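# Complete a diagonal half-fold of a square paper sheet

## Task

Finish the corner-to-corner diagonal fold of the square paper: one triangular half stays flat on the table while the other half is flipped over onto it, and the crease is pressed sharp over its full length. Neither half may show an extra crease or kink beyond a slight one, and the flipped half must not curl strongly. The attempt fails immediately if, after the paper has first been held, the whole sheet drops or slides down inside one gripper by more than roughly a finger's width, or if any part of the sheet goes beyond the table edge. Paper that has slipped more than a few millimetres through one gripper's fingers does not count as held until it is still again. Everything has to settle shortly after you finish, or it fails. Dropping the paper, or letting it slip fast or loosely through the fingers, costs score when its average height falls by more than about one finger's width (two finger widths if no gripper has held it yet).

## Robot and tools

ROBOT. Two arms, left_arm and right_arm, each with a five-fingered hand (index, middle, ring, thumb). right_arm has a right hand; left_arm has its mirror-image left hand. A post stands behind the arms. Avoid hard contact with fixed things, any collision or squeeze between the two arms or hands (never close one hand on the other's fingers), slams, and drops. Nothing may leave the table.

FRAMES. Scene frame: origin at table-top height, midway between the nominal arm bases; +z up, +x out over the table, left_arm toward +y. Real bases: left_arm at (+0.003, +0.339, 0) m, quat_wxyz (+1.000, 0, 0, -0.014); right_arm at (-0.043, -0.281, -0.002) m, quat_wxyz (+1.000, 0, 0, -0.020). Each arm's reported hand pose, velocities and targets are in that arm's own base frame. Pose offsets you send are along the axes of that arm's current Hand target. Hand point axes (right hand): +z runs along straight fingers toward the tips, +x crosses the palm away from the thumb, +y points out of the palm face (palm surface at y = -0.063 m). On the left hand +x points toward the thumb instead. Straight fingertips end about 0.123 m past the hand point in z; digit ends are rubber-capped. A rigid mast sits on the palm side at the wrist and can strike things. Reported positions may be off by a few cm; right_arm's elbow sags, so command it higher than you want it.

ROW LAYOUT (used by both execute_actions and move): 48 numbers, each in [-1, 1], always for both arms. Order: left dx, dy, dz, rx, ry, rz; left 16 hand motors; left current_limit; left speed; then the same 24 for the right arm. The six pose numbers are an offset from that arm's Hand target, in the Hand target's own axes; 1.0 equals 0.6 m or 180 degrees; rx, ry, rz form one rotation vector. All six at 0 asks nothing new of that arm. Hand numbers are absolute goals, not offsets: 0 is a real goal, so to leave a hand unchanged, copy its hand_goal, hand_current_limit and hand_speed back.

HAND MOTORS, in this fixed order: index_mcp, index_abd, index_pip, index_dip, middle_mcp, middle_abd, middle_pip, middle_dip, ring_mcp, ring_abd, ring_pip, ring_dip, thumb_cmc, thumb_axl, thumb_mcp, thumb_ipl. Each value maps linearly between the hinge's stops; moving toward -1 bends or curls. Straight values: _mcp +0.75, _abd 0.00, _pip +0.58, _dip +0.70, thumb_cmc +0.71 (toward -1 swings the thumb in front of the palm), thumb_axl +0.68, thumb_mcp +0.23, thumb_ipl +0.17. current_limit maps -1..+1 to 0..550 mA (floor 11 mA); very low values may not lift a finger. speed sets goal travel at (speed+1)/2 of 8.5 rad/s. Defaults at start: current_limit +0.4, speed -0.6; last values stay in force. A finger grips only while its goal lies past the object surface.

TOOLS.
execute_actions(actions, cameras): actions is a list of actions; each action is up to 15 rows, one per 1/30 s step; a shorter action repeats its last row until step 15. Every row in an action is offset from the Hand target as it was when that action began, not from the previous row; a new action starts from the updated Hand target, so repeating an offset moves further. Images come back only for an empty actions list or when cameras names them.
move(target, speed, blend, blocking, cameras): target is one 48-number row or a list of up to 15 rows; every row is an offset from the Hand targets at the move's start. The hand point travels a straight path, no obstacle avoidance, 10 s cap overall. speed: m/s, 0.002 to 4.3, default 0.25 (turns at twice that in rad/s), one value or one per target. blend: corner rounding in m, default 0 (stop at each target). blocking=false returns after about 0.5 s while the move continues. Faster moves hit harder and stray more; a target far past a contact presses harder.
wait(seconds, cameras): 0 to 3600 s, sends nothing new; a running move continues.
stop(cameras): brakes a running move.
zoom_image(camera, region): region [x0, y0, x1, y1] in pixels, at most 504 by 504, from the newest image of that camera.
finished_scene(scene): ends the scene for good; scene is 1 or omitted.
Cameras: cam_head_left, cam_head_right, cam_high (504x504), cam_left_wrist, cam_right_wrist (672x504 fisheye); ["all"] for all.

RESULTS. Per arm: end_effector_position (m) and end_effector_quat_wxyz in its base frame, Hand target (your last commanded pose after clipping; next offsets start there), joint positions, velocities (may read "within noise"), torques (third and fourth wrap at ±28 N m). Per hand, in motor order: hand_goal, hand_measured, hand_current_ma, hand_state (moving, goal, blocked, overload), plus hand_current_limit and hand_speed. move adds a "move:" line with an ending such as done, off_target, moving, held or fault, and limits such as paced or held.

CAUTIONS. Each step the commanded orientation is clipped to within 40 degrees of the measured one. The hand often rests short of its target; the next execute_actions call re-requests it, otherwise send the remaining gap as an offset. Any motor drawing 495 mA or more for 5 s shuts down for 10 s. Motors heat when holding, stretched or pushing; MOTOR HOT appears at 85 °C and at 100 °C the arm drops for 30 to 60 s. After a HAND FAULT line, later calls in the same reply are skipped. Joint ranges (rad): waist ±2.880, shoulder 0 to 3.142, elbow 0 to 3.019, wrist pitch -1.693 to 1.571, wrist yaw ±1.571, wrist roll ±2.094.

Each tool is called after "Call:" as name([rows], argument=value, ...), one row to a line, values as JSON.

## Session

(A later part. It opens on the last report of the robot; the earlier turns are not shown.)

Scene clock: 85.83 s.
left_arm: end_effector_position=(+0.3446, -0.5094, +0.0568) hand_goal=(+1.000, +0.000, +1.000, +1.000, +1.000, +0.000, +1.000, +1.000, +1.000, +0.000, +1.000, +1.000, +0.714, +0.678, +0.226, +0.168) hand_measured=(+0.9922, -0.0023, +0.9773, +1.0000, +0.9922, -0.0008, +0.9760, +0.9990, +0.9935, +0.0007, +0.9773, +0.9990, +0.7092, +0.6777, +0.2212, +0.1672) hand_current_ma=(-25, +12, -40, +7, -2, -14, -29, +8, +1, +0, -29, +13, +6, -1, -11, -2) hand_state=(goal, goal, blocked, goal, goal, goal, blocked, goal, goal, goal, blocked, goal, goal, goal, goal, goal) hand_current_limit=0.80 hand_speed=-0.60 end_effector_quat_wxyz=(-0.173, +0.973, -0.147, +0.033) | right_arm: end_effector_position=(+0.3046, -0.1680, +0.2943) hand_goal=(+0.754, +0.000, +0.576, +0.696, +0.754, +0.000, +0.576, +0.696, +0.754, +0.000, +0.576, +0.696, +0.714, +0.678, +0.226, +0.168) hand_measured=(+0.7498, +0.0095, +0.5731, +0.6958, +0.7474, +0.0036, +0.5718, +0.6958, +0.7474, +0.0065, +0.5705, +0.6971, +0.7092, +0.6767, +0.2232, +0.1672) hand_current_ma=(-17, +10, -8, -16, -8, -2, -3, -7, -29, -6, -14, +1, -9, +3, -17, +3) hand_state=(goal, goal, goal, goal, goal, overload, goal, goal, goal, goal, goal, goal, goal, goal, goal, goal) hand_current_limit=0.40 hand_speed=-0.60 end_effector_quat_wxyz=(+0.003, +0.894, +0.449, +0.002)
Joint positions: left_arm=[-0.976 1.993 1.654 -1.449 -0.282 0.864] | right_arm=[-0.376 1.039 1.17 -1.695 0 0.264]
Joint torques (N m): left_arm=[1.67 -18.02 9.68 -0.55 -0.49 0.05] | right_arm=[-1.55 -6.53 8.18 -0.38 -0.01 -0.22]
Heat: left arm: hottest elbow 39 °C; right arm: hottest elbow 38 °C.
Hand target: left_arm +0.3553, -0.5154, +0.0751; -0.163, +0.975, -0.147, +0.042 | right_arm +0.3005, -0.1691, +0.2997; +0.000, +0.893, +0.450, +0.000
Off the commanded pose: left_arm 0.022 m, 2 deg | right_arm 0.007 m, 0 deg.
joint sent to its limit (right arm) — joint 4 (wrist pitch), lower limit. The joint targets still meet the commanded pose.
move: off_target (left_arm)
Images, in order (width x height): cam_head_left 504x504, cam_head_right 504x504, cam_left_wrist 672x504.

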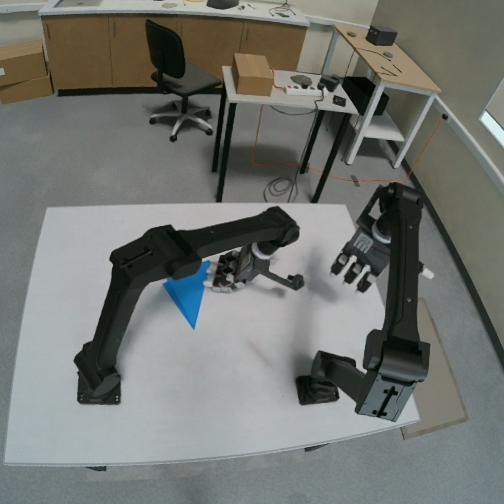

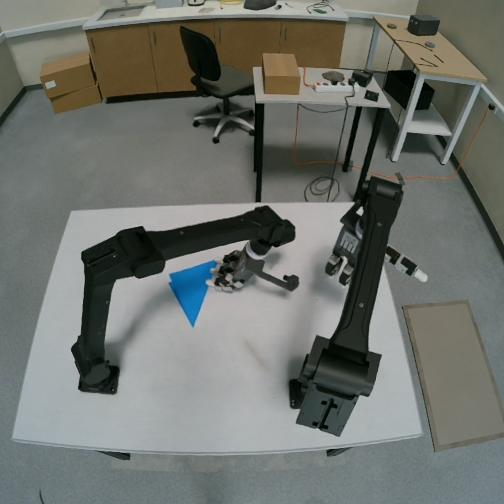

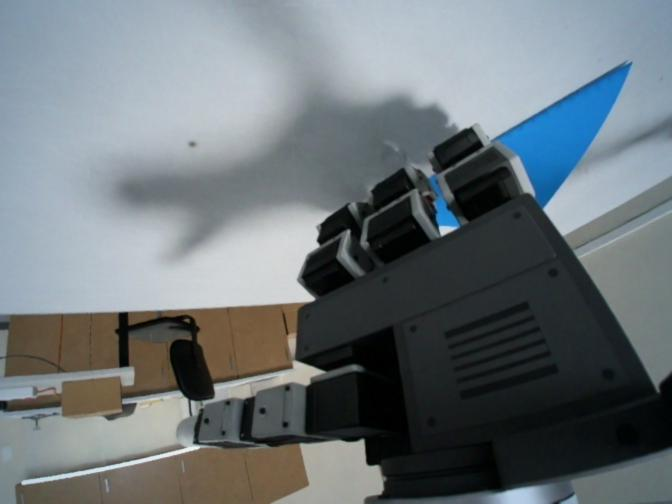

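Call:
zoom_image(camera="cam_head_right", region=[160, 265, 190, 295])

Call:
zoom_image(camera="cam_head_left", region=[155, 265, 205, 335])

Scaled by 16.800 from the camera's image (finer frame: 720x720).

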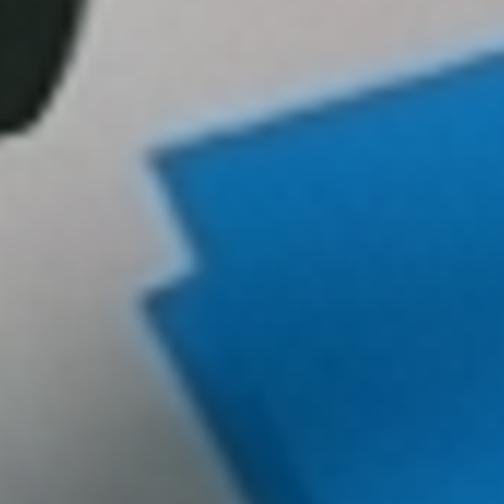

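Scaled by 7.200 from the camera's image (finer frame: 720x720).

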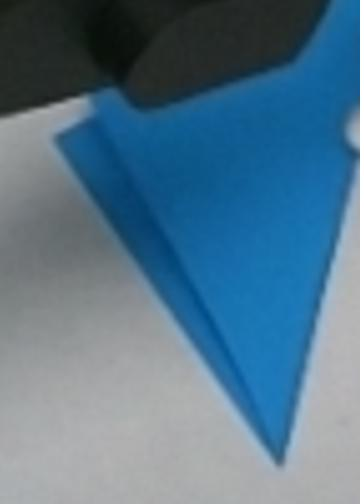

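Call:
move([
  [0.0137,-0.0095,0.0038,0,0,0,1,0,1,1,1,0,1,1,1,0,1,1,0.714,0.678,0.226,0.168,0.8,-0.6,0,0,0,0,0,0,0.754,0,0.576,0.696,0.754,0,0.576,0.696,0.754,0,0.576,0.696,0.714,0.678,0.226,0.168,0.4,-0.6],
  [-0.01,0.0207,0.1243,0.0095,-0.018,0,1,0,1,1,1,0,1,1,1,0,1,1,0.714,0.678,0.226,0.168,0.8,-0.6,0,0,0,0,0,0,0.754,0,0.576,0.696,0.754,0,0.576,0.696,0.754,0,0.576,0.696,0.714,0.678,0.226,0.168,0.4,-0.6],
], speed=0.12, cameras=["cam_head_right","cam_left_wrist"])

Call:
zoom_image(camera="cam_head_right", region=[160, 230, 260, 330])

Call:
move([
  [0.0237,-0.0302,-0.1205,-0.0095,0.018,0,1,0,1,1,1,0,1,1,1,0,1,1,0.714,0.678,0.226,0.168,0.8,-0.6,0,0,0,0,0,0,0.754,0,0.576,0.696,0.754,0,0.576,0.696,0.754,0,0.576,0.696,0.714,0.678,0.226,0.168,0.4,-0.6],
], speed=0.12, cameras=["cam_head_right","cam_left_wrist"])

Call:
zoom_image(camera="cam_head_right", region=[160, 230, 260, 330])

Call:
zoom_image(camera="cam_head_right", region=[160, 265, 190, 295])

Scene clock: 87.97 s.
left_arm: end_effector_position=(+0.3578, -0.5075, +0.0379) hand_goal=(+1.000, +0.000, +1.000, +1.000, +1.000, +0.000, +1.000, +1.000, +1.000, +0.000, +1.000, +1.000, +0.714, +0.678, +0.226, +0.168) hand_measured=(+0.9947, -0.0023, +0.9786, +1.0000, +0.9995, -0.0023, +0.9773, +1.0000, +1.0000, +0.0007, +0.9812, +0.9990, +0.7104, +0.6767, +0.2212, +0.1681) hand_current_ma=(-13, +10, -37, +11, +6, -11, -37, +5, +5, -6, -30, +1, -4, -5, -12, +3) hand_state=(goal, goal, blocked, goal, goal, goal, blocked, goal, goal, goal, goal, goal, goal, goal, goal, goal) hand_current_limit=0.80 hand_speed=-0.60 end_effector_quat_wxyz=(-0.171, +0.974, -0.145, +0.033) | right_arm: end_effector_position=(+0.3046, -0.1680, +0.2943) hand_goal=(+0.754, +0.000, +0.576, +0.696, +0.754, +0.000, +0.576, +0.696, +0.754, +0.000, +0.576, +0.696, +0.714, +0.678, +0.226, +0.168) hand_measured=(+0.7486, +0.0095, +0.5731, +0.6971, +0.7486, +0.0036, +0.5731, +0.6971, +0.7474, +0.0051, +0.5705, +0.6958, +0.7092, +0.6777, +0.2222, +0.1672) hand_current_ma=(-14, +8, -5, -7, -15, +5, -3, +8, -21, +18, -23, +4, +2, +5, -4, +10) hand_state=(goal, goal, goal, goal, goal, overload, goal, goal, goal, goal, goal, goal, goal, goal, goal, goal) hand_current_limit=0.40 hand_speed=-0.60 end_effector_quat_wxyz=(+0.003, +0.894, +0.449, +0.002)
Joint positions: left_arm=[-0.955 2.022 1.648 -1.406 -0.283 0.881] | right_arm=[-0.376 1.039 1.17 -1.695 0 0.264]
Joint torques (N m): left_arm=[1.49 -14.04 4.64 1.09 -0.04 -0.18] | right_arm=[-1.61 -6.59 8.2 -0.36 0 -0.22]
Heat: left arm: hottest elbow 39 °C; right arm: hottest elbow 38 °C.
Hand target: left_arm +0.3559, -0.5021, +0.0007; -0.181, +0.973, -0.141, +0.016 | right_arm +0.3005, -0.1691, +0.2997; +0.000, +0.893, +0.450, +0.000
Off the commanded pose: left_arm 0.038 m, 2 deg | right_arm 0.007 m, 0 deg.
joint sent to its limit (right arm) — joint 4 (wrist pitch), lower limit. The joint targets still meet the commanded pose.
move: off_target (left_arm)

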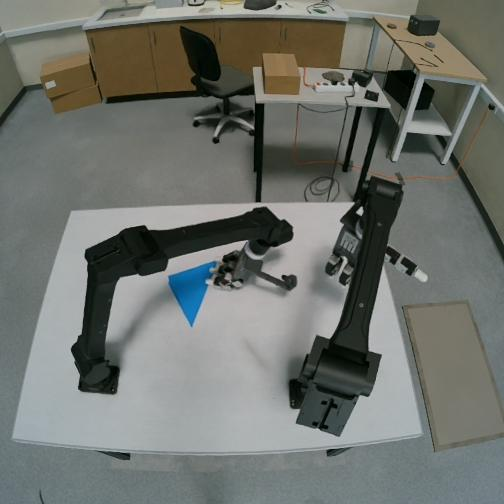

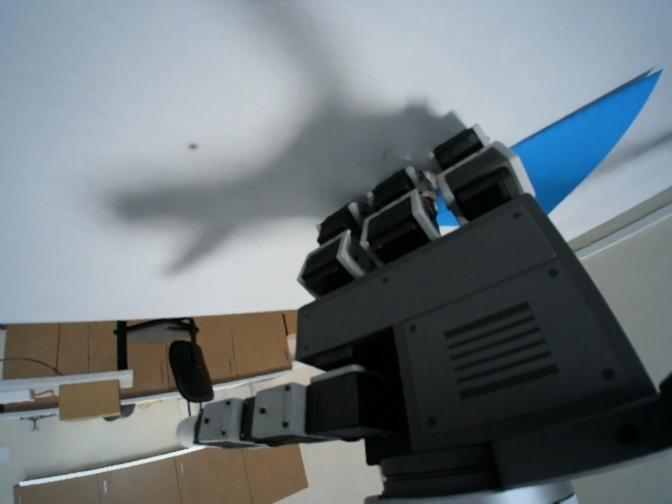

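Scaled by 5.040 from the camera's image (finer frame: 720x720).

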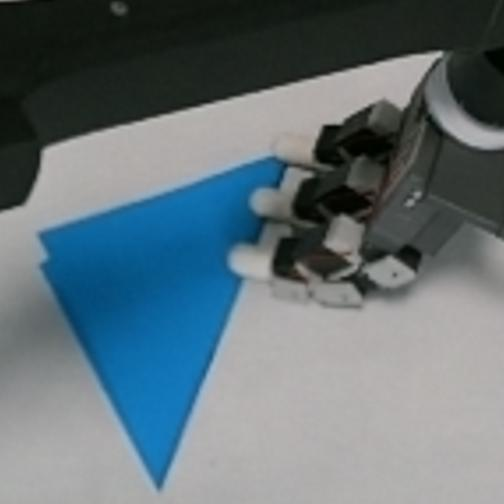

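Scene clock: 89.07 s.
left_arm: end_effector_position=(+0.3586, -0.5080, +0.0544) hand_goal=(+1.000, +0.000, +1.000, +1.000, +1.000, +0.000, +1.000, +1.000, +1.000, +0.000, +1.000, +1.000, +0.714, +0.678, +0.226, +0.168) hand_measured=(+0.9935, -0.0008, +0.9773, +1.0000, +0.9922, -0.0008, +0.9773, +0.9990, +0.9935, +0.0007, +0.9773, +1.0000, +0.7104, +0.6777, +0.2212, +0.1681) hand_current_ma=(-17, +8, -41, +13, +3, -14, -32, +13, +0, -2, -34, +12, +0, -3, -19, -4) hand_state=(goal, goal, blocked, goal, goal, goal, blocked, goal, goal, goal, blocked, goal, goal, goal, goal, goal) hand_current_limit=0.80 hand_speed=-0.60 end_effector_quat_wxyz=(-0.174, +0.973, -0.146, +0.031) | right_arm: end_effector_position=(+0.3046, -0.1680, +0.2943) hand_goal=(+0.754, +0.000, +0.576, +0.696, +0.754, +0.000, +0.576, +0.696, +0.754, +0.000, +0.576, +0.696, +0.714, +0.678, +0.226, +0.168) hand_measured=(+0.7498, +0.0109, +0.5731, +0.6971, +0.7486, +0.0036, +0.5731, +0.6958, +0.7474, +0.0051, +0.5705, +0.6958, +0.7092, +0.6767, +0.2232, +0.1681) hand_current_ma=(-29, +0, -7, -1, +1, +5, +2, -12, -11, +15, -10, -6, -13, +20, -4, -5) hand_state=(goal, goal, goal, goal, goal, overload, goal, goal, goal, goal, goal, goal, goal, goal, goal, goal) hand_current_limit=0.40 hand_speed=-0.60 end_effector_quat_wxyz=(+0.003, +0.894, +0.449, +0.002)
Joint positions: left_arm=[-0.955 2.014 1.681 -1.453 -0.286 0.883] | right_arm=[-0.376 1.039 1.17 -1.695 0 0.264]
Joint torques (N m): left_arm=[1.79 -18.08 9.74 -0.54 -0.46 0.06] | right_arm=[-1.61 -6.59 8.2 -0.38 0 -0.22]
Heat: left arm: hottest elbow 39 °C; right arm: hottest elbow 38 °C.
Hand target: left_arm +0.3684, -0.5151, +0.0742; -0.162, +0.975, -0.147, +0.042 | right_arm +0.3005, -0.1691, +0.2997; +0.000, +0.893, +0.450, +0.000
Off the commanded pose: left_arm 0.023 m, 2 deg | right_arm 0.007 m, 0 deg.
joint sent to its limit (right arm) — joint 4 (wrist pitch), lower limit. The joint targets still meet the commanded pose.
move: off_target (left_arm)

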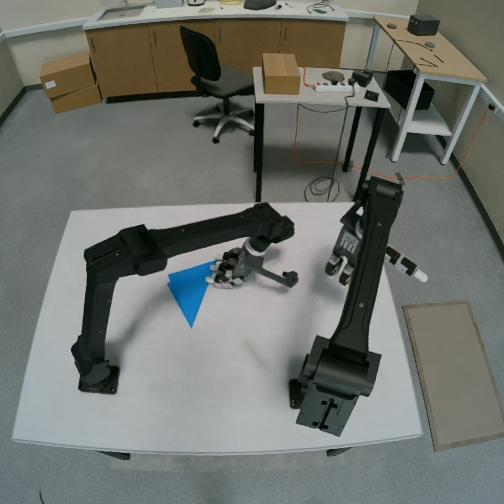

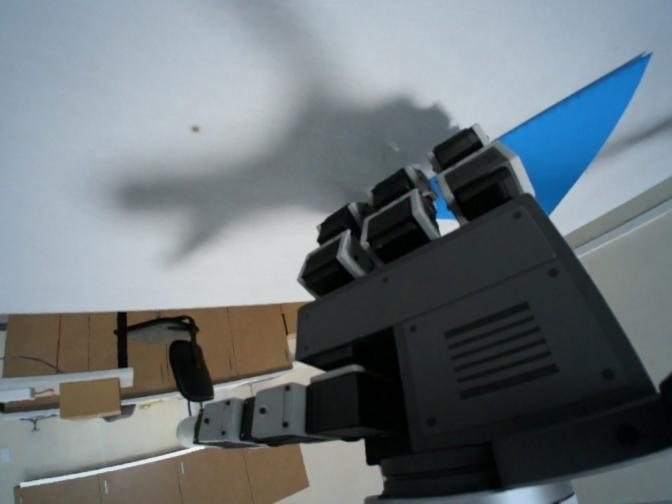

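Scaled by 5.040 from the camera's image (finer frame: 720x720).

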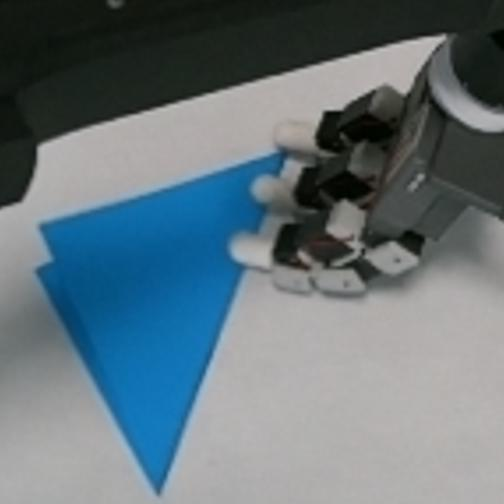

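Scaled by 16.800 from the camera's image (finer frame: 720x720).

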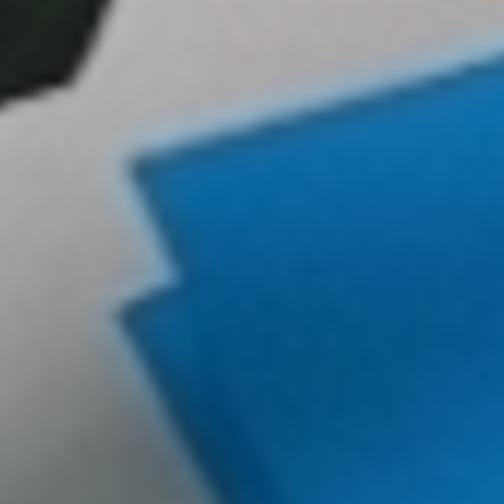

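Call:
move([
  [-0.1005,0.0027,-0.0575,0,0,0,1,0,1,1,1,0,1,1,1,0,1,1,0.714,0.678,0.226,0.168,0.8,-0.6,0,0,0,0,0,0,0.754,0,0.576,0.696,0.754,0,0.576,0.696,0.754,0,0.576,0.696,0.714,0.678,0.226,0.168,0.4,-0.6],
  [-0.0745,-0.028,-0.046,0,0,0,1,0,1,1,1,0,1,1,1,0,1,1,0.714,0.678,0.226,0.168,0.8,-0.6,0,0,0,0,0,0,0.754,0,0.576,0.696,0.754,0,0.576,0.696,0.754,0,0.576,0.696,0.714,0.678,0.226,0.168,0.4,-0.6],
  [-0.0762,-0.0117,0.0012,0,0,0,1,0,1,1,1,0,1,1,1,0,1,1,0.714,0.678,0.226,0.168,0.8,-0.6,0,0,0,0,0,0,0.754,0,0.576,0.696,0.754,0,0.576,0.696,0.754,0,0.576,0.696,0.714,0.678,0.226,0.168,0.4,-0.6],
  [-0.0982,0.0162,0.1123,0.0085,-0.016,0,1,0,1,1,1,0,1,1,1,0,1,1,0.714,0.678,0.226,0.168,0.8,-0.6,0,0,0,0,0,0,0.754,0,0.576,0.696,0.754,0,0.576,0.696,0.754,0,0.576,0.696,0.714,0.678,0.226,0.168,0.4,-0.6],
], speed=0.12, blend=[0.005,0.003,0.003,0], cameras=["cam_head_right","cam_left_wrist"])

Call:
zoom_image(camera="cam_head_right", region=[160, 230, 260, 330])

Call:
zoom_image(camera="cam_left_wrist", region=[300, 100, 480, 235])

Scene clock: 92.83 s.
left_arm: end_effector_position=(+0.3202, -0.4885, +0.0363) hand_goal=(+1.000, +0.000, +1.000, +1.000, +1.000, +0.000, +1.000, +1.000, +1.000, +0.000, +1.000, +1.000, +0.714, +0.678, +0.226, +0.168) hand_measured=(+0.9971, -0.0023, +0.9773, +0.9990, +0.9995, -0.0008, +0.9786, +1.0000, +1.0000, -0.0008, +0.9812, +1.0000, +0.7092, +0.6777, +0.2212, +0.1672) hand_current_ma=(-3, +6, -41, +16, +11, -5, -34, +9, +9, -9, -35, +4, +2, -11, -14, +6) hand_state=(goal, goal, blocked, goal, goal, goal, blocked, goal, goal, goal, goal, goal, goal, goal, goal, goal) hand_current_limit=0.80 hand_speed=-0.60 end_effector_quat_wxyz=(-0.173, +0.974, -0.143, +0.030) | right_arm: end_effector_position=(+0.3046, -0.1680, +0.2943) hand_goal=(+0.754, +0.000, +0.576, +0.696, +0.754, +0.000, +0.576, +0.696, +0.754, +0.000, +0.576, +0.696, +0.714, +0.678, +0.226, +0.168) hand_measured=(+0.7498, +0.0109, +0.5731, +0.6958, +0.7486, +0.0051, +0.5718, +0.6958, +0.7462, +0.0065, +0.5705, +0.6958, +0.7079, +0.6777, +0.2222, +0.1672) hand_current_ma=(-24, +19, -9, -15, +1, +18, +8, +7, -23, +15, -17, -11, +1, +2, -2, -7) hand_state=(goal, goal, goal, goal, goal, overload, goal, goal, goal, goal, goal, goal, goal, goal, goal, goal) hand_current_limit=0.40 hand_speed=-0.60 end_effector_quat_wxyz=(+0.003, +0.894, +0.449, +0.002)
Joint positions: left_arm=[-0.991 1.94 1.511 -1.367 -0.274 0.841] | right_arm=[-0.376 1.039 1.17 -1.695 0 0.264]
Joint torques (N m): left_arm=[0.97 -13.16 4.59 1.24 -0.07 -0.14] | right_arm=[-1.55 -6.59 8.21 -0.36 -0.01 -0.21]
Heat: left arm: hottest elbow 39 °C; right arm: hottest elbow 38 °C.
Hand target: left_arm +0.3182, -0.4857, +0.0055; -0.179, +0.973, -0.142, +0.019 | right_arm +0.3005, -0.1691, +0.2997; +0.000, +0.893, +0.450, +0.000
Off the commanded pose: left_arm 0.031 m, 1 deg | right_arm 0.007 m, 0 deg.
joint sent to its limit (right arm) — joint 4 (wrist pitch), lower limit. The joint targets still meet the commanded pose.
move: off_target (left_arm)

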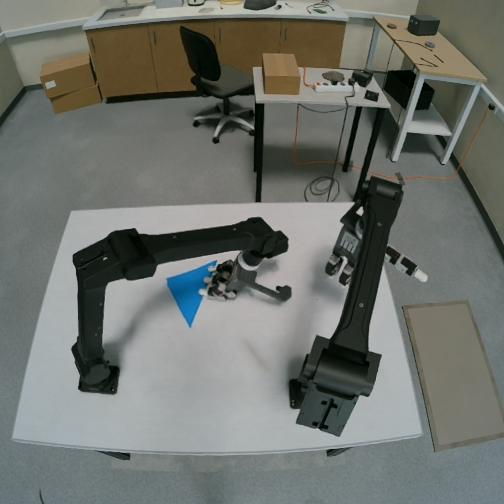

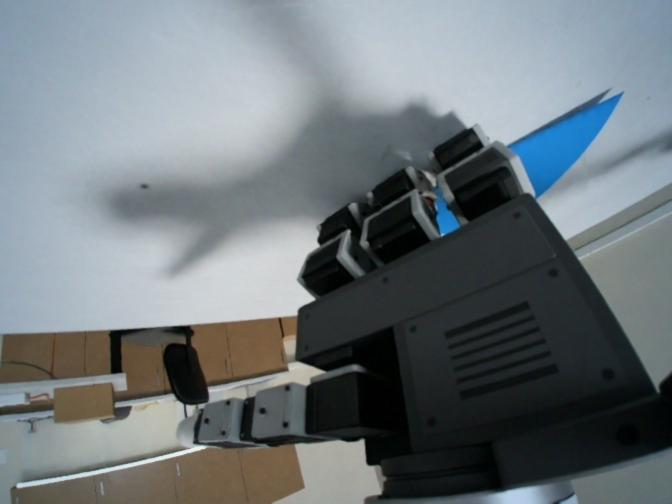

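Scaled by 5.040 from the camera's image (finer frame: 720x720).

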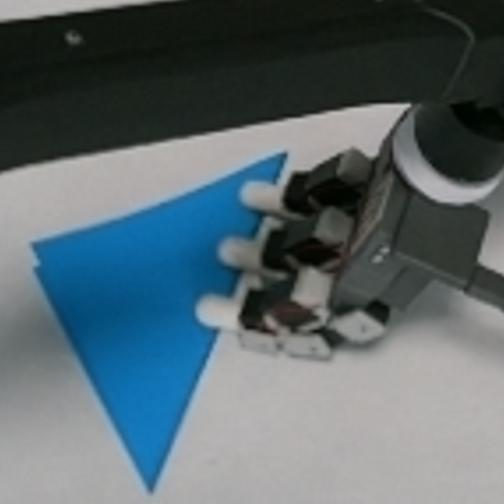

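Scaled by 2.800 from the camera's image (finer frame: 960x720).

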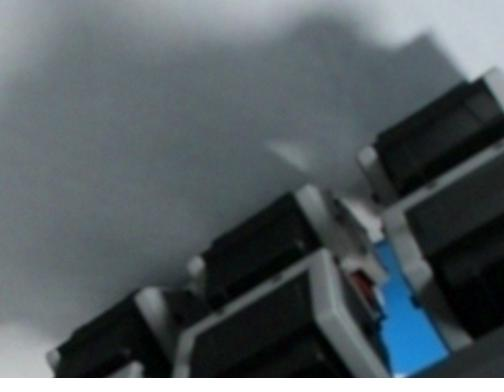

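Call:
move([
  [0.0165,-0.0308,-0.1108,-0.0085,0.016,0,1,0,1,1,1,0,1,1,1,0,1,1,0.714,0.678,0.226,0.168,0.8,-0.6,0,0,0,0,0,0,0.754,0,0.576,0.696,0.754,0,0.576,0.696,0.754,0,0.576,0.696,0.714,0.678,0.226,0.168,0.4,-0.6],
  [0.0267,-0.0308,-0.1108,-0.0085,0.016,0,1,0,1,1,1,0,1,1,1,0,1,1,0.714,0.678,0.226,0.168,0.8,-0.6,0,0,0,0,0,0,0.754,0,0.576,0.696,0.754,0,0.576,0.696,0.754,0,0.576,0.696,0.714,0.678,0.226,0.168,0.4,-0.6],
  [0.0102,0,0,0,0,0,1,0,1,1,1,0,1,1,1,0,1,1,0.714,0.678,0.226,0.168,0.8,-0.6,0,0,0,0,0,0,0.754,0,0.576,0.696,0.754,0,0.576,0.696,0.754,0,0.576,0.696,0.714,0.678,0.226,0.168,0.4,-0.6],
  [0.0267,-0.0308,-0.1108,-0.0085,0.016,0,1,0,1,1,1,0,1,1,1,0,1,1,0.714,0.678,0.226,0.168,0.8,-0.6,0,0,0,0,0,0,0.754,0,0.576,0.696,0.754,0,0.576,0.696,0.754,0,0.576,0.696,0.714,0.678,0.226,0.168,0.4,-0.6],
  [0.0369,-0.0308,-0.1108,-0.0085,0.016,0,1,0,1,1,1,0,1,1,1,0,1,1,0.714,0.678,0.226,0.168,0.8,-0.6,0,0,0,0,0,0,0.754,0,0.576,0.696,0.754,0,0.576,0.696,0.754,0,0.576,0.696,0.714,0.678,0.226,0.168,0.4,-0.6],
  [0.0204,0,0,0,0,0,1,0,1,1,1,0,1,1,1,0,1,1,0.714,0.678,0.226,0.168,0.8,-0.6,0,0,0,0,0,0,0.754,0,0.576,0.696,0.754,0,0.576,0.696,0.754,0,0.576,0.696,0.714,0.678,0.226,0.168,0.4,-0.6],
], speed=0.13, blend=[0.003,0.003,0,0.003,0.003,0], cameras=["cam_head_right","cam_left_wrist"])

Call:
zoom_image(camera="cam_head_right", region=[160, 230, 260, 330])

Scene clock: 96.13 s.
left_arm: end_effector_position=(+0.3301, -0.4952, +0.0378) hand_goal=(+1.000, +0.000, +1.000, +1.000, +1.000, +0.000, +1.000, +1.000, +1.000, +0.000, +1.000, +1.000, +0.714, +0.678, +0.226, +0.168) hand_measured=(+0.9922, -0.0023, +0.9773, +1.0000, +0.9983, -0.0008, +0.9773, +1.0000, +1.0000, +0.0021, +0.9812, +1.0000, +0.7092, +0.6777, +0.2212, +0.1681) hand_current_ma=(-18, +17, -40, +0, +10, -18, -32, +12, +8, -11, -41, +11, -2, -8, -4, +2) hand_state=(goal, goal, blocked, goal, goal, goal, blocked, goal, goal, goal, goal, goal, goal, goal, goal, goal) hand_current_limit=0.80 hand_speed=-0.60 end_effector_quat_wxyz=(-0.170, +0.974, -0.145, +0.034) | right_arm: end_effector_position=(+0.3046, -0.1680, +0.2943) hand_goal=(+0.754, +0.000, +0.576, +0.696, +0.754, +0.000, +0.576, +0.696, +0.754, +0.000, +0.576, +0.696, +0.714, +0.678, +0.226, +0.168) hand_measured=(+0.7498, +0.0095, +0.5731, +0.6958, +0.7486, +0.0036, +0.5705, +0.6958, +0.7474, +0.0051, +0.5705, +0.6958, +0.7092, +0.6777, +0.2232, +0.1681) hand_current_ma=(-14, -7, -11, +0, -2, -7, +10, +9, -21, +13, -24, +10, -8, +12, +0, -9) hand_state=(goal, goal, goal, goal, goal, overload, goal, goal, goal, goal, goal, goal, goal, goal, goal, goal) hand_current_limit=0.40 hand_speed=-0.60 end_effector_quat_wxyz=(+0.003, +0.894, +0.449, +0.002)
Joint positions: left_arm=[-0.983 1.959 1.545 -1.37 -0.278 0.853] | right_arm=[-0.376 1.039 1.17 -1.695 0 0.264]
Joint torques (N m): left_arm=[1.26 -13.27 4.74 0.94 -0.06 -0.1] | right_arm=[-1.55 -6.48 8.21 -0.38 0 -0.22]
Heat: left arm: hottest elbow 39 °C; right arm: hottest elbow 38 °C.
Hand target: left_arm +0.3299, -0.4891, +0.0052; -0.179, +0.973, -0.142, +0.019 | right_arm +0.3005, -0.1691, +0.2997; +0.000, +0.893, +0.450, +0.000
Off the commanded pose: left_arm 0.033 m, 2 deg | right_arm 0.007 m, 0 deg.
joint sent to its limit (right arm) — joint 4 (wrist pitch), lower limit. The joint targets still meet the commanded pose.
move: off_target (left_arm)

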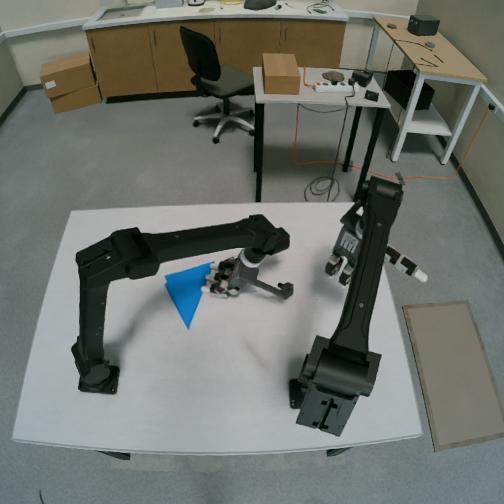

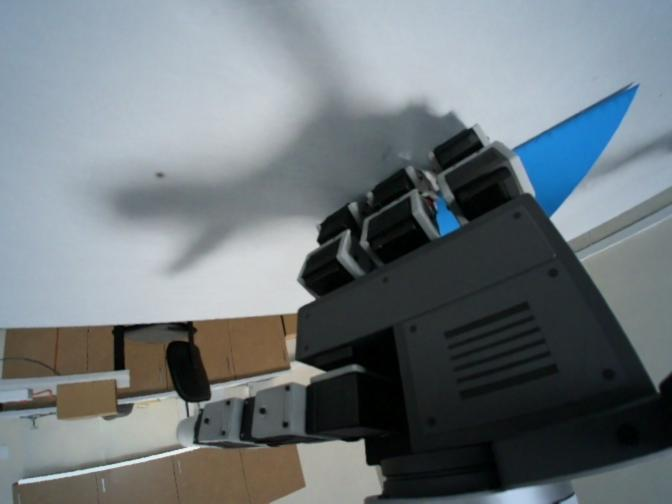

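Scaled by 5.040 from the camera's image (finer frame: 720x720).

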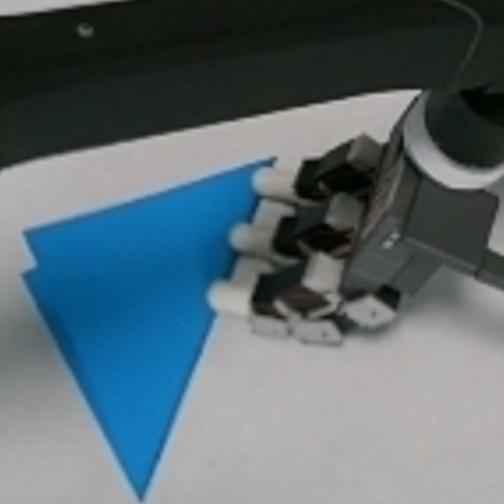

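Call:
move([
  [0.0173,-0.008,-0.0505,-0.0085,0.016,0,1,0,1,1,1,0,1,1,1,0,1,1,0.714,0.678,0.226,0.168,0.8,-0.6,0,0,0,0,0,0,0.754,0,0.576,0.696,0.754,0,0.576,0.696,0.754,0,0.576,0.696,0.714,0.678,0.226,0.168,0.4,-0.6],
  [0.016,-0.0405,-0.1362,-0.0085,0.016,0,1,0,1,1,1,0,1,1,1,0,1,1,0.714,0.678,0.226,0.168,0.8,-0.6,0,0,0,0,0,0,0.754,0,0.576,0.696,0.754,0,0.576,0.696,0.754,0,0.576,0.696,0.714,0.678,0.226,0.168,0.4,-0.6],
  [0.0132,-0.0592,-0.129,-0.0085,0.016,0,1,0,1,1,1,0,1,1,1,0,1,1,0.714,0.678,0.226,0.168,0.8,-0.6,0,0,0,0,0,0,0.754,0,0.576,0.696,0.754,0,0.576,0.696,0.754,0,0.576,0.696,0.714,0.678,0.226,0.168,0.4,-0.6],
  [-0.0029,-0.0217,-0.0006,0,0,0,1,0,1,1,1,0,1,1,1,0,1,1,0.714,0.678,0.226,0.168,0.8,-0.6,0,0,0,0,0,0,0.754,0,0.576,0.696,0.754,0,0.576,0.696,0.754,0,0.576,0.696,0.714,0.678,0.226,0.168,0.4,-0.6],
], speed=0.13, blend=[0.003,0.003,0.003,0], cameras=["cam_head_right","cam_left_wrist"])

Call:
zoom_image(camera="cam_head_right", region=[160, 230, 260, 330])

Scene clock: 98.67 s.
left_arm: end_effector_position=(+0.3314, -0.4802, +0.0357) hand_goal=(+1.000, +0.000, +1.000, +1.000, +1.000, +0.000, +1.000, +1.000, +1.000, +0.000, +1.000, +1.000, +0.714, +0.678, +0.226, +0.168) hand_measured=(+0.9983, -0.0023, +0.9773, +0.9990, +0.9995, -0.0008, +0.9786, +1.0000, +1.0000, +0.0007, +0.9812, +1.0000, +0.7092, +0.6767, +0.2203, +0.1672) hand_current_ma=(-8, +14, -34, +9, +4, -3, -34, +7, +9, -7, -39, +6, -2, -11, -10, +4) hand_state=(goal, goal, blocked, goal, goal, goal, blocked, goal, goal, goal, goal, goal, goal, goal, goal, goal) hand_current_limit=0.80 hand_speed=-0.60 end_effector_quat_wxyz=(-0.176, +0.973, -0.144, +0.030) | right_arm: end_effector_position=(+0.3046, -0.1680, +0.2943) hand_goal=(+0.754, +0.000, +0.576, +0.696, +0.754, +0.000, +0.576, +0.696, +0.754, +0.000, +0.576, +0.696, +0.714, +0.678, +0.226, +0.168) hand_measured=(+0.7498, +0.0095, +0.5731, +0.6971, +0.7486, +0.0021, +0.5731, +0.6945, +0.7474, +0.0065, +0.5705, +0.6971, +0.7079, +0.6777, +0.2232, +0.1681) hand_current_ma=(-15, +3, +2, +3, -11, -21, +1, -27, -7, +24, -13, +0, +10, +14, -12, -13) hand_state=(goal, goal, goal, goal, goal, overload, goal, goal, goal, goal, goal, goal, goal, goal, goal, goal) hand_current_limit=0.40 hand_speed=-0.60 end_effector_quat_wxyz=(+0.003, +0.894, +0.449, +0.002)
Joint positions: left_arm=[-0.967 1.941 1.511 -1.364 -0.283 0.867] | right_arm=[-0.376 1.039 1.17 -1.695 0 0.264]
Joint torques (N m): left_arm=[1.38 -13.68 5.05 1.06 -0.01 -0.11] | right_arm=[-1.61 -6.59 8.2 -0.38 0 -0.21]
Heat: left arm: hottest elbow 39 °C; right arm: hottest elbow 38 °C.
Hand target: left_arm +0.3319, -0.4770, +0.0103; -0.179, +0.973, -0.142, +0.019 | right_arm +0.3005, -0.1691, +0.2997; +0.000, +0.893, +0.450, +0.000
Off the commanded pose: left_arm 0.026 m, 1 deg | right_arm 0.007 m, 0 deg.
joint sent to its limit (right arm) — joint 4 (wrist pitch), lower limit. The joint targets still meet the commanded pose.
move: off_target (left_arm)

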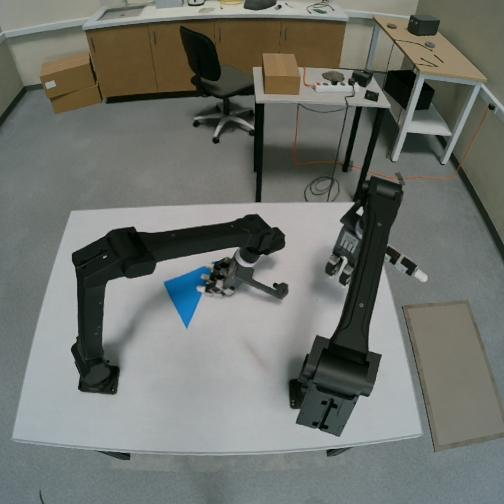

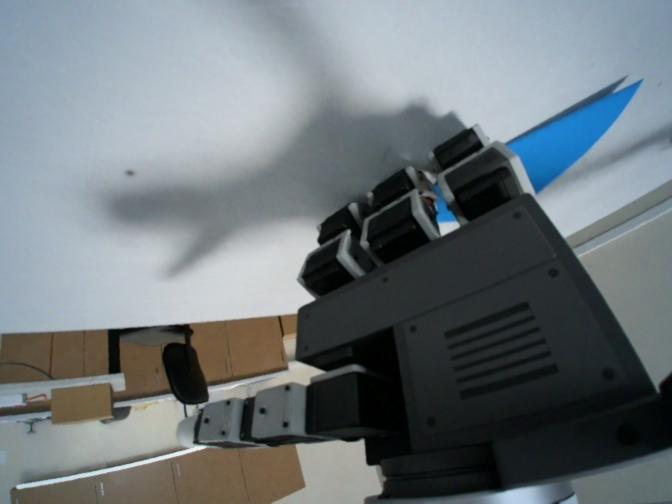

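Scaled by 5.040 from the camera's image (finer frame: 720x720).

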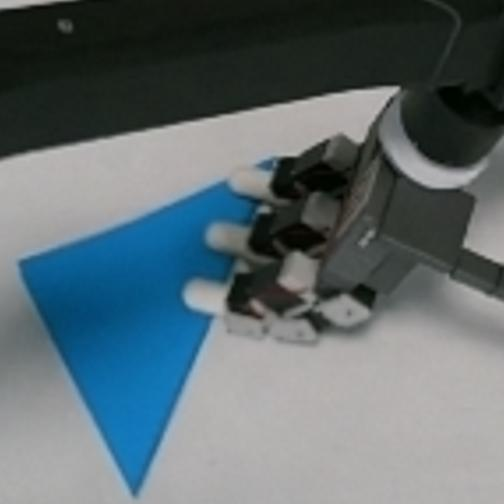

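Call:
move([
  [0.0173,-0.008,-0.0505,-0.0085,0.016,0,1,0,1,1,1,0,1,1,1,0,1,1,0.714,0.678,0.226,0.168,0.8,-0.6,0,0,0,0,0,0,0.754,0,0.576,0.696,0.754,0,0.576,0.696,0.754,0,0.576,0.696,0.714,0.678,0.226,0.168,0.4,-0.6],
  [0.0165,-0.0308,-0.1108,-0.0085,0.016,0,1,0,1,1,1,0,1,1,1,0,1,1,0.714,0.678,0.226,0.168,0.8,-0.6,0,0,0,0,0,0,0.754,0,0.576,0.696,0.754,0,0.576,0.696,0.754,0,0.576,0.696,0.714,0.678,0.226,0.168,0.4,-0.6],
  [0.0282,-0.0356,-0.1091,-0.0085,0.016,0,1,0,1,1,1,0,1,1,1,0,1,1,0.714,0.678,0.226,0.168,0.8,-0.6,0,0,0,0,0,0,0.754,0,0.576,0.696,0.754,0,0.576,0.696,0.754,0,0.576,0.696,0.714,0.678,0.226,0.168,0.4,-0.6],
  [0.0117,-0.0048,0.0017,0,0,0,1,0,1,1,1,0,1,1,1,0,1,1,0.714,0.678,0.226,0.168,0.8,-0.6,0,0,0,0,0,0,0.754,0,0.576,0.696,0.754,0,0.576,0.696,0.754,0,0.576,0.696,0.714,0.678,0.226,0.168,0.4,-0.6],
  [0.029,-0.0128,-0.0488,-0.0085,0.016,0,1,0,1,1,1,0,1,1,1,0,1,1,0.714,0.678,0.226,0.168,0.8,-0.6,0,0,0,0,0,0,0.754,0,0.576,0.696,0.754,0,0.576,0.696,0.754,0,0.576,0.696,0.714,0.678,0.226,0.168,0.4,-0.6],
  [0.0282,-0.0356,-0.1091,-0.0085,0.016,0,1,0,1,1,1,0,1,1,1,0,1,1,0.714,0.678,0.226,0.168,0.8,-0.6,0,0,0,0,0,0,0.754,0,0.576,0.696,0.754,0,0.576,0.696,0.754,0,0.576,0.696,0.714,0.678,0.226,0.168,0.4,-0.6],
], speed=0.13, blend=[0.003,0.003,0.003,0,0.003,0], cameras=["cam_head_right","cam_left_wrist"])

Call:
zoom_image(camera="cam_head_right", region=[160, 230, 260, 330])

Call:
zoom_image(camera="cam_head_right", region=[155, 265, 185, 295])

Scene clock: 101.60 s.
left_arm: end_effector_position=(+0.3385, -0.4791, +0.0629) hand_goal=(+1.000, +0.000, +1.000, +1.000, +1.000, +0.000, +1.000, +1.000, +1.000, +0.000, +1.000, +1.000, +0.714, +0.678, +0.226, +0.168) hand_measured=(+0.9922, -0.0008, +0.9773, +0.9990, +0.9922, -0.0008, +0.9773, +0.9990, +0.9922, +0.0021, +0.9773, +0.9990, +0.7092, +0.6767, +0.2203, +0.1681) hand_current_ma=(-16, +8, -47, +12, +14, -8, -27, -3, -2, -6, -42, +5, -6, +2, -12, -4) hand_state=(goal, goal, blocked, goal, goal, goal, blocked, goal, goal, goal, blocked, goal, goal, goal, goal, goal) hand_current_limit=0.80 hand_speed=-0.60 end_effector_quat_wxyz=(-0.172, +0.973, -0.147, +0.035) | right_arm: end_effector_position=(+0.3046, -0.1680, +0.2943) hand_goal=(+0.754, +0.000, +0.576, +0.696, +0.754, +0.000, +0.576, +0.696, +0.754, +0.000, +0.576, +0.696, +0.714, +0.678, +0.226, +0.168) hand_measured=(+0.7486, +0.0095, +0.5731, +0.6958, +0.7486, +0.0051, +0.5718, +0.6958, +0.7486, +0.0065, +0.5705, +0.6971, +0.7092, +0.6777, +0.2232, +0.1672) hand_current_ma=(-17, +1, -10, -11, -20, -8, +2, -3, -24, +25, -18, +6, -5, +0, -4, -9) hand_state=(goal, goal, goal, goal, goal, overload, goal, goal, goal, goal, goal, goal, goal, goal, goal, goal) hand_current_limit=0.40 hand_speed=-0.60 end_effector_quat_wxyz=(+0.003, +0.894, +0.449, +0.002)
Joint positions: left_arm=[-0.955 1.913 1.545 -1.411 -0.288 0.885] | right_arm=[-0.376 1.039 1.17 -1.695 0 0.264]
Joint torques (N m): left_arm=[1.61 -16.79 9.5 -0.61 -0.35 0.05] | right_arm=[-1.55 -6.42 8.18 -0.39 0 -0.22]
Heat: left arm: hottest elbow 39 °C; right arm: hottest elbow 38 °C.
Hand target: left_arm +0.3480, -0.4852, +0.0789; -0.163, +0.975, -0.147, +0.042 | right_arm +0.3005, -0.1691, +0.2997; +0.000, +0.893, +0.450, +0.000
Off the commanded pose: left_arm 0.020 m, 1 deg | right_arm 0.007 m, 0 deg.
joint sent to its limit (right arm) — joint 4 (wrist pitch), lower limit. The joint targets still meet the commanded pose.
move: off_target (left_arm)

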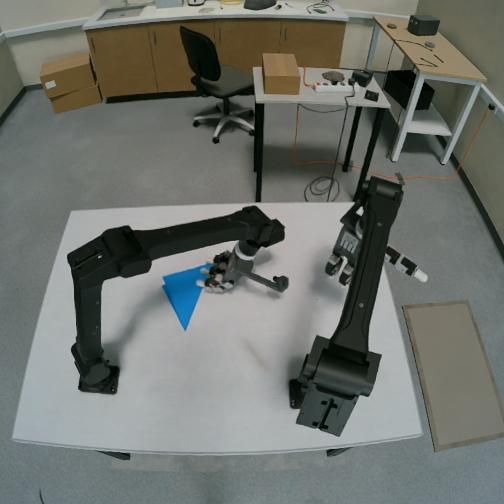

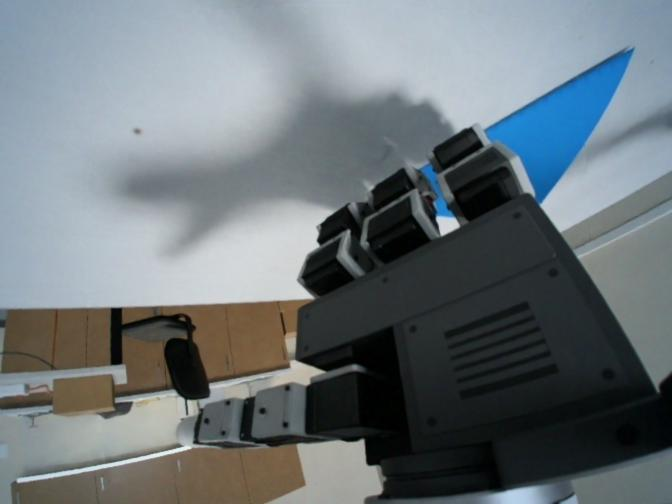

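Scaled by 5.040 from the camera's image (finer frame: 720x720).

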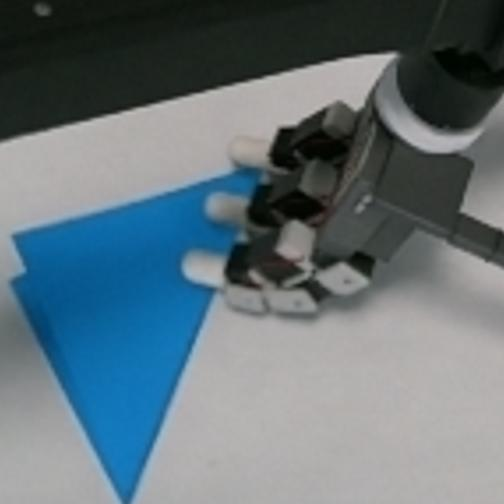

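Scaled by 16.800 from the camera's image (finer frame: 720x720).

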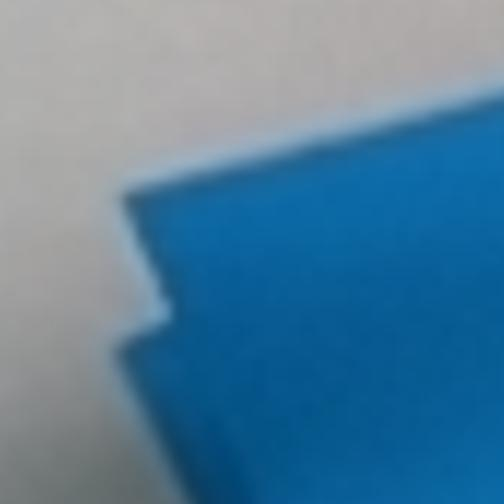

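Call:
move(target=[-0.033,0.0482,0.1848,0.0148,-0.0256,0,1,0,1,1,1,0,1,1,1,0,1,1,0.714,0.678,0.226,0.168,0.8,-0.6,0,0,0,0,0,0,0.754,0,0.576,0.696,0.754,0,0.576,0.696,0.754,0,0.576,0.696,0.714,0.678,0.226,0.168,0.4,-0.6], speed=0.08, cameras=["cam_head_right","cam_head_left","cam_left_wrist"])

Call:
zoom_image(camera="cam_head_right", region=[160, 230, 260, 330])

Call:
zoom_image(camera="cam_head_left", region=[160, 230, 260, 330])

Scene clock: 104.00 s.
left_arm: end_effector_position=(+0.3380, -0.4812, +0.0355) hand_goal=(+1.000, +0.000, +1.000, +1.000, +1.000, +0.000, +1.000, +1.000, +1.000, +0.000, +1.000, +1.000, +0.714, +0.678, +0.226, +0.168) hand_measured=(+0.9947, -0.0023, +0.9773, +1.0000, +0.9995, -0.0023, +0.9786, +1.0000, +1.0000, -0.0008, +0.9850, +0.9990, +0.7092, +0.6777, +0.2203, +0.1672) hand_current_ma=(-7, +7, -35, +7, +7, -6, -28, +8, +10, -5, -22, +8, -6, +6, -12, +3) hand_state=(goal, goal, blocked, goal, goal, goal, blocked, goal, goal, goal, goal, goal, goal, goal, goal, goal) hand_current_limit=0.80 hand_speed=-0.60 end_effector_quat_wxyz=(-0.169, +0.974, -0.146, +0.034) | right_arm: end_effector_position=(+0.3046, -0.1680, +0.2943) hand_goal=(+0.754, +0.000, +0.576, +0.696, +0.754, +0.000, +0.576, +0.696, +0.754, +0.000, +0.576, +0.696, +0.714, +0.678, +0.226, +0.168) hand_measured=(+0.7498, +0.0095, +0.5718, +0.6958, +0.7486, +0.0051, +0.5718, +0.6971, +0.7474, +0.0065, +0.5705, +0.6958, +0.7092, +0.6767, +0.2232, +0.1681) hand_current_ma=(-36, +7, -15, -4, -14, +24, +11, -6, -14, +12, -14, +29, -4, +4, -13, +0) hand_state=(goal, goal, goal, goal, goal, overload, goal, goal, goal, goal, goal, goal, goal, goal, goal, goal) hand_current_limit=0.40 hand_speed=-0.60 end_effector_quat_wxyz=(+0.003, +0.894, +0.449, +0.002)
Joint positions: left_arm=[-0.956 1.941 1.512 -1.344 -0.283 0.884] | right_arm=[-0.376 1.039 1.17 -1.695 0 0.264]
Joint torques (N m): left_arm=[1.2 -9.47 2.84 2.24 0.01 -0.31] | right_arm=[-1.61 -6.53 8.18 -0.39 0 -0.21]
Heat: left arm: hottest elbow 39 °C; right arm: hottest elbow 38 °C.
Hand target: left_arm +0.3355, -0.4717, -0.0359; -0.191, +0.972, -0.139, +0.006 | right_arm +0.3005, -0.1691, +0.2997; +0.000, +0.893, +0.450, +0.000
Off the commanded pose: left_arm 0.072 m, 4 deg | right_arm 0.007 m, 0 deg.
joint sent to its limit (right arm) — joint 4 (wrist pitch), lower limit. The joint targets still meet the commanded pose.
move: off_target (left_arm)
Images, in order (width x height): cam_head_left 504x504, cam_head_right 504x504, cam_left_wrist 672x504.

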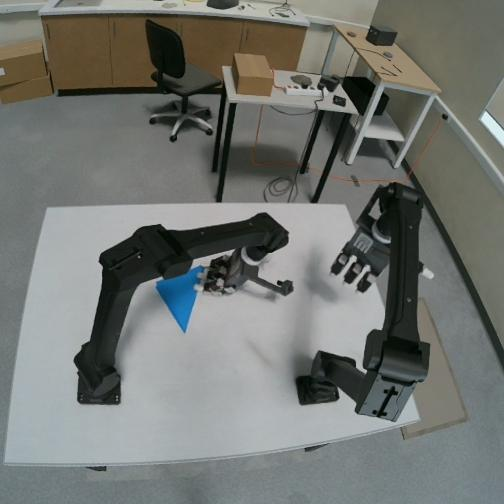

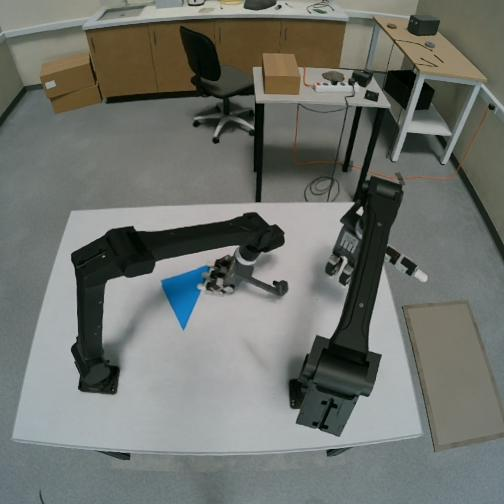

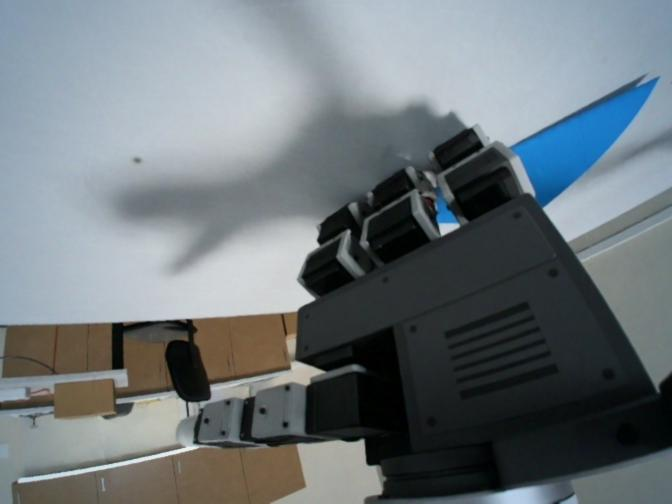

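Scaled by 5.040 from the camera's image (finer frame: 720x720).

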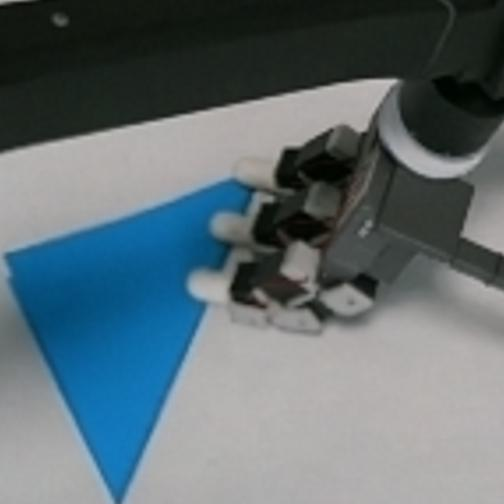

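Scaled by 5.040 from the camera's image (finer frame: 720x720).

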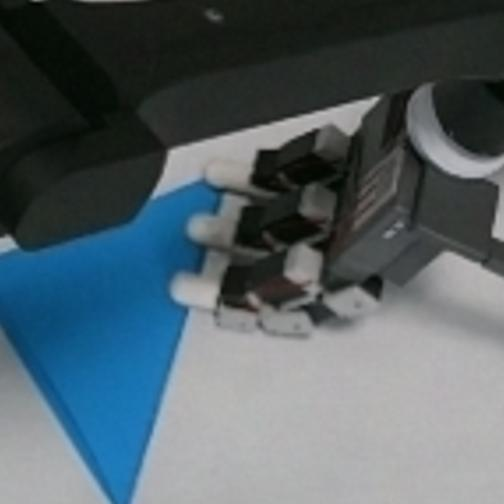

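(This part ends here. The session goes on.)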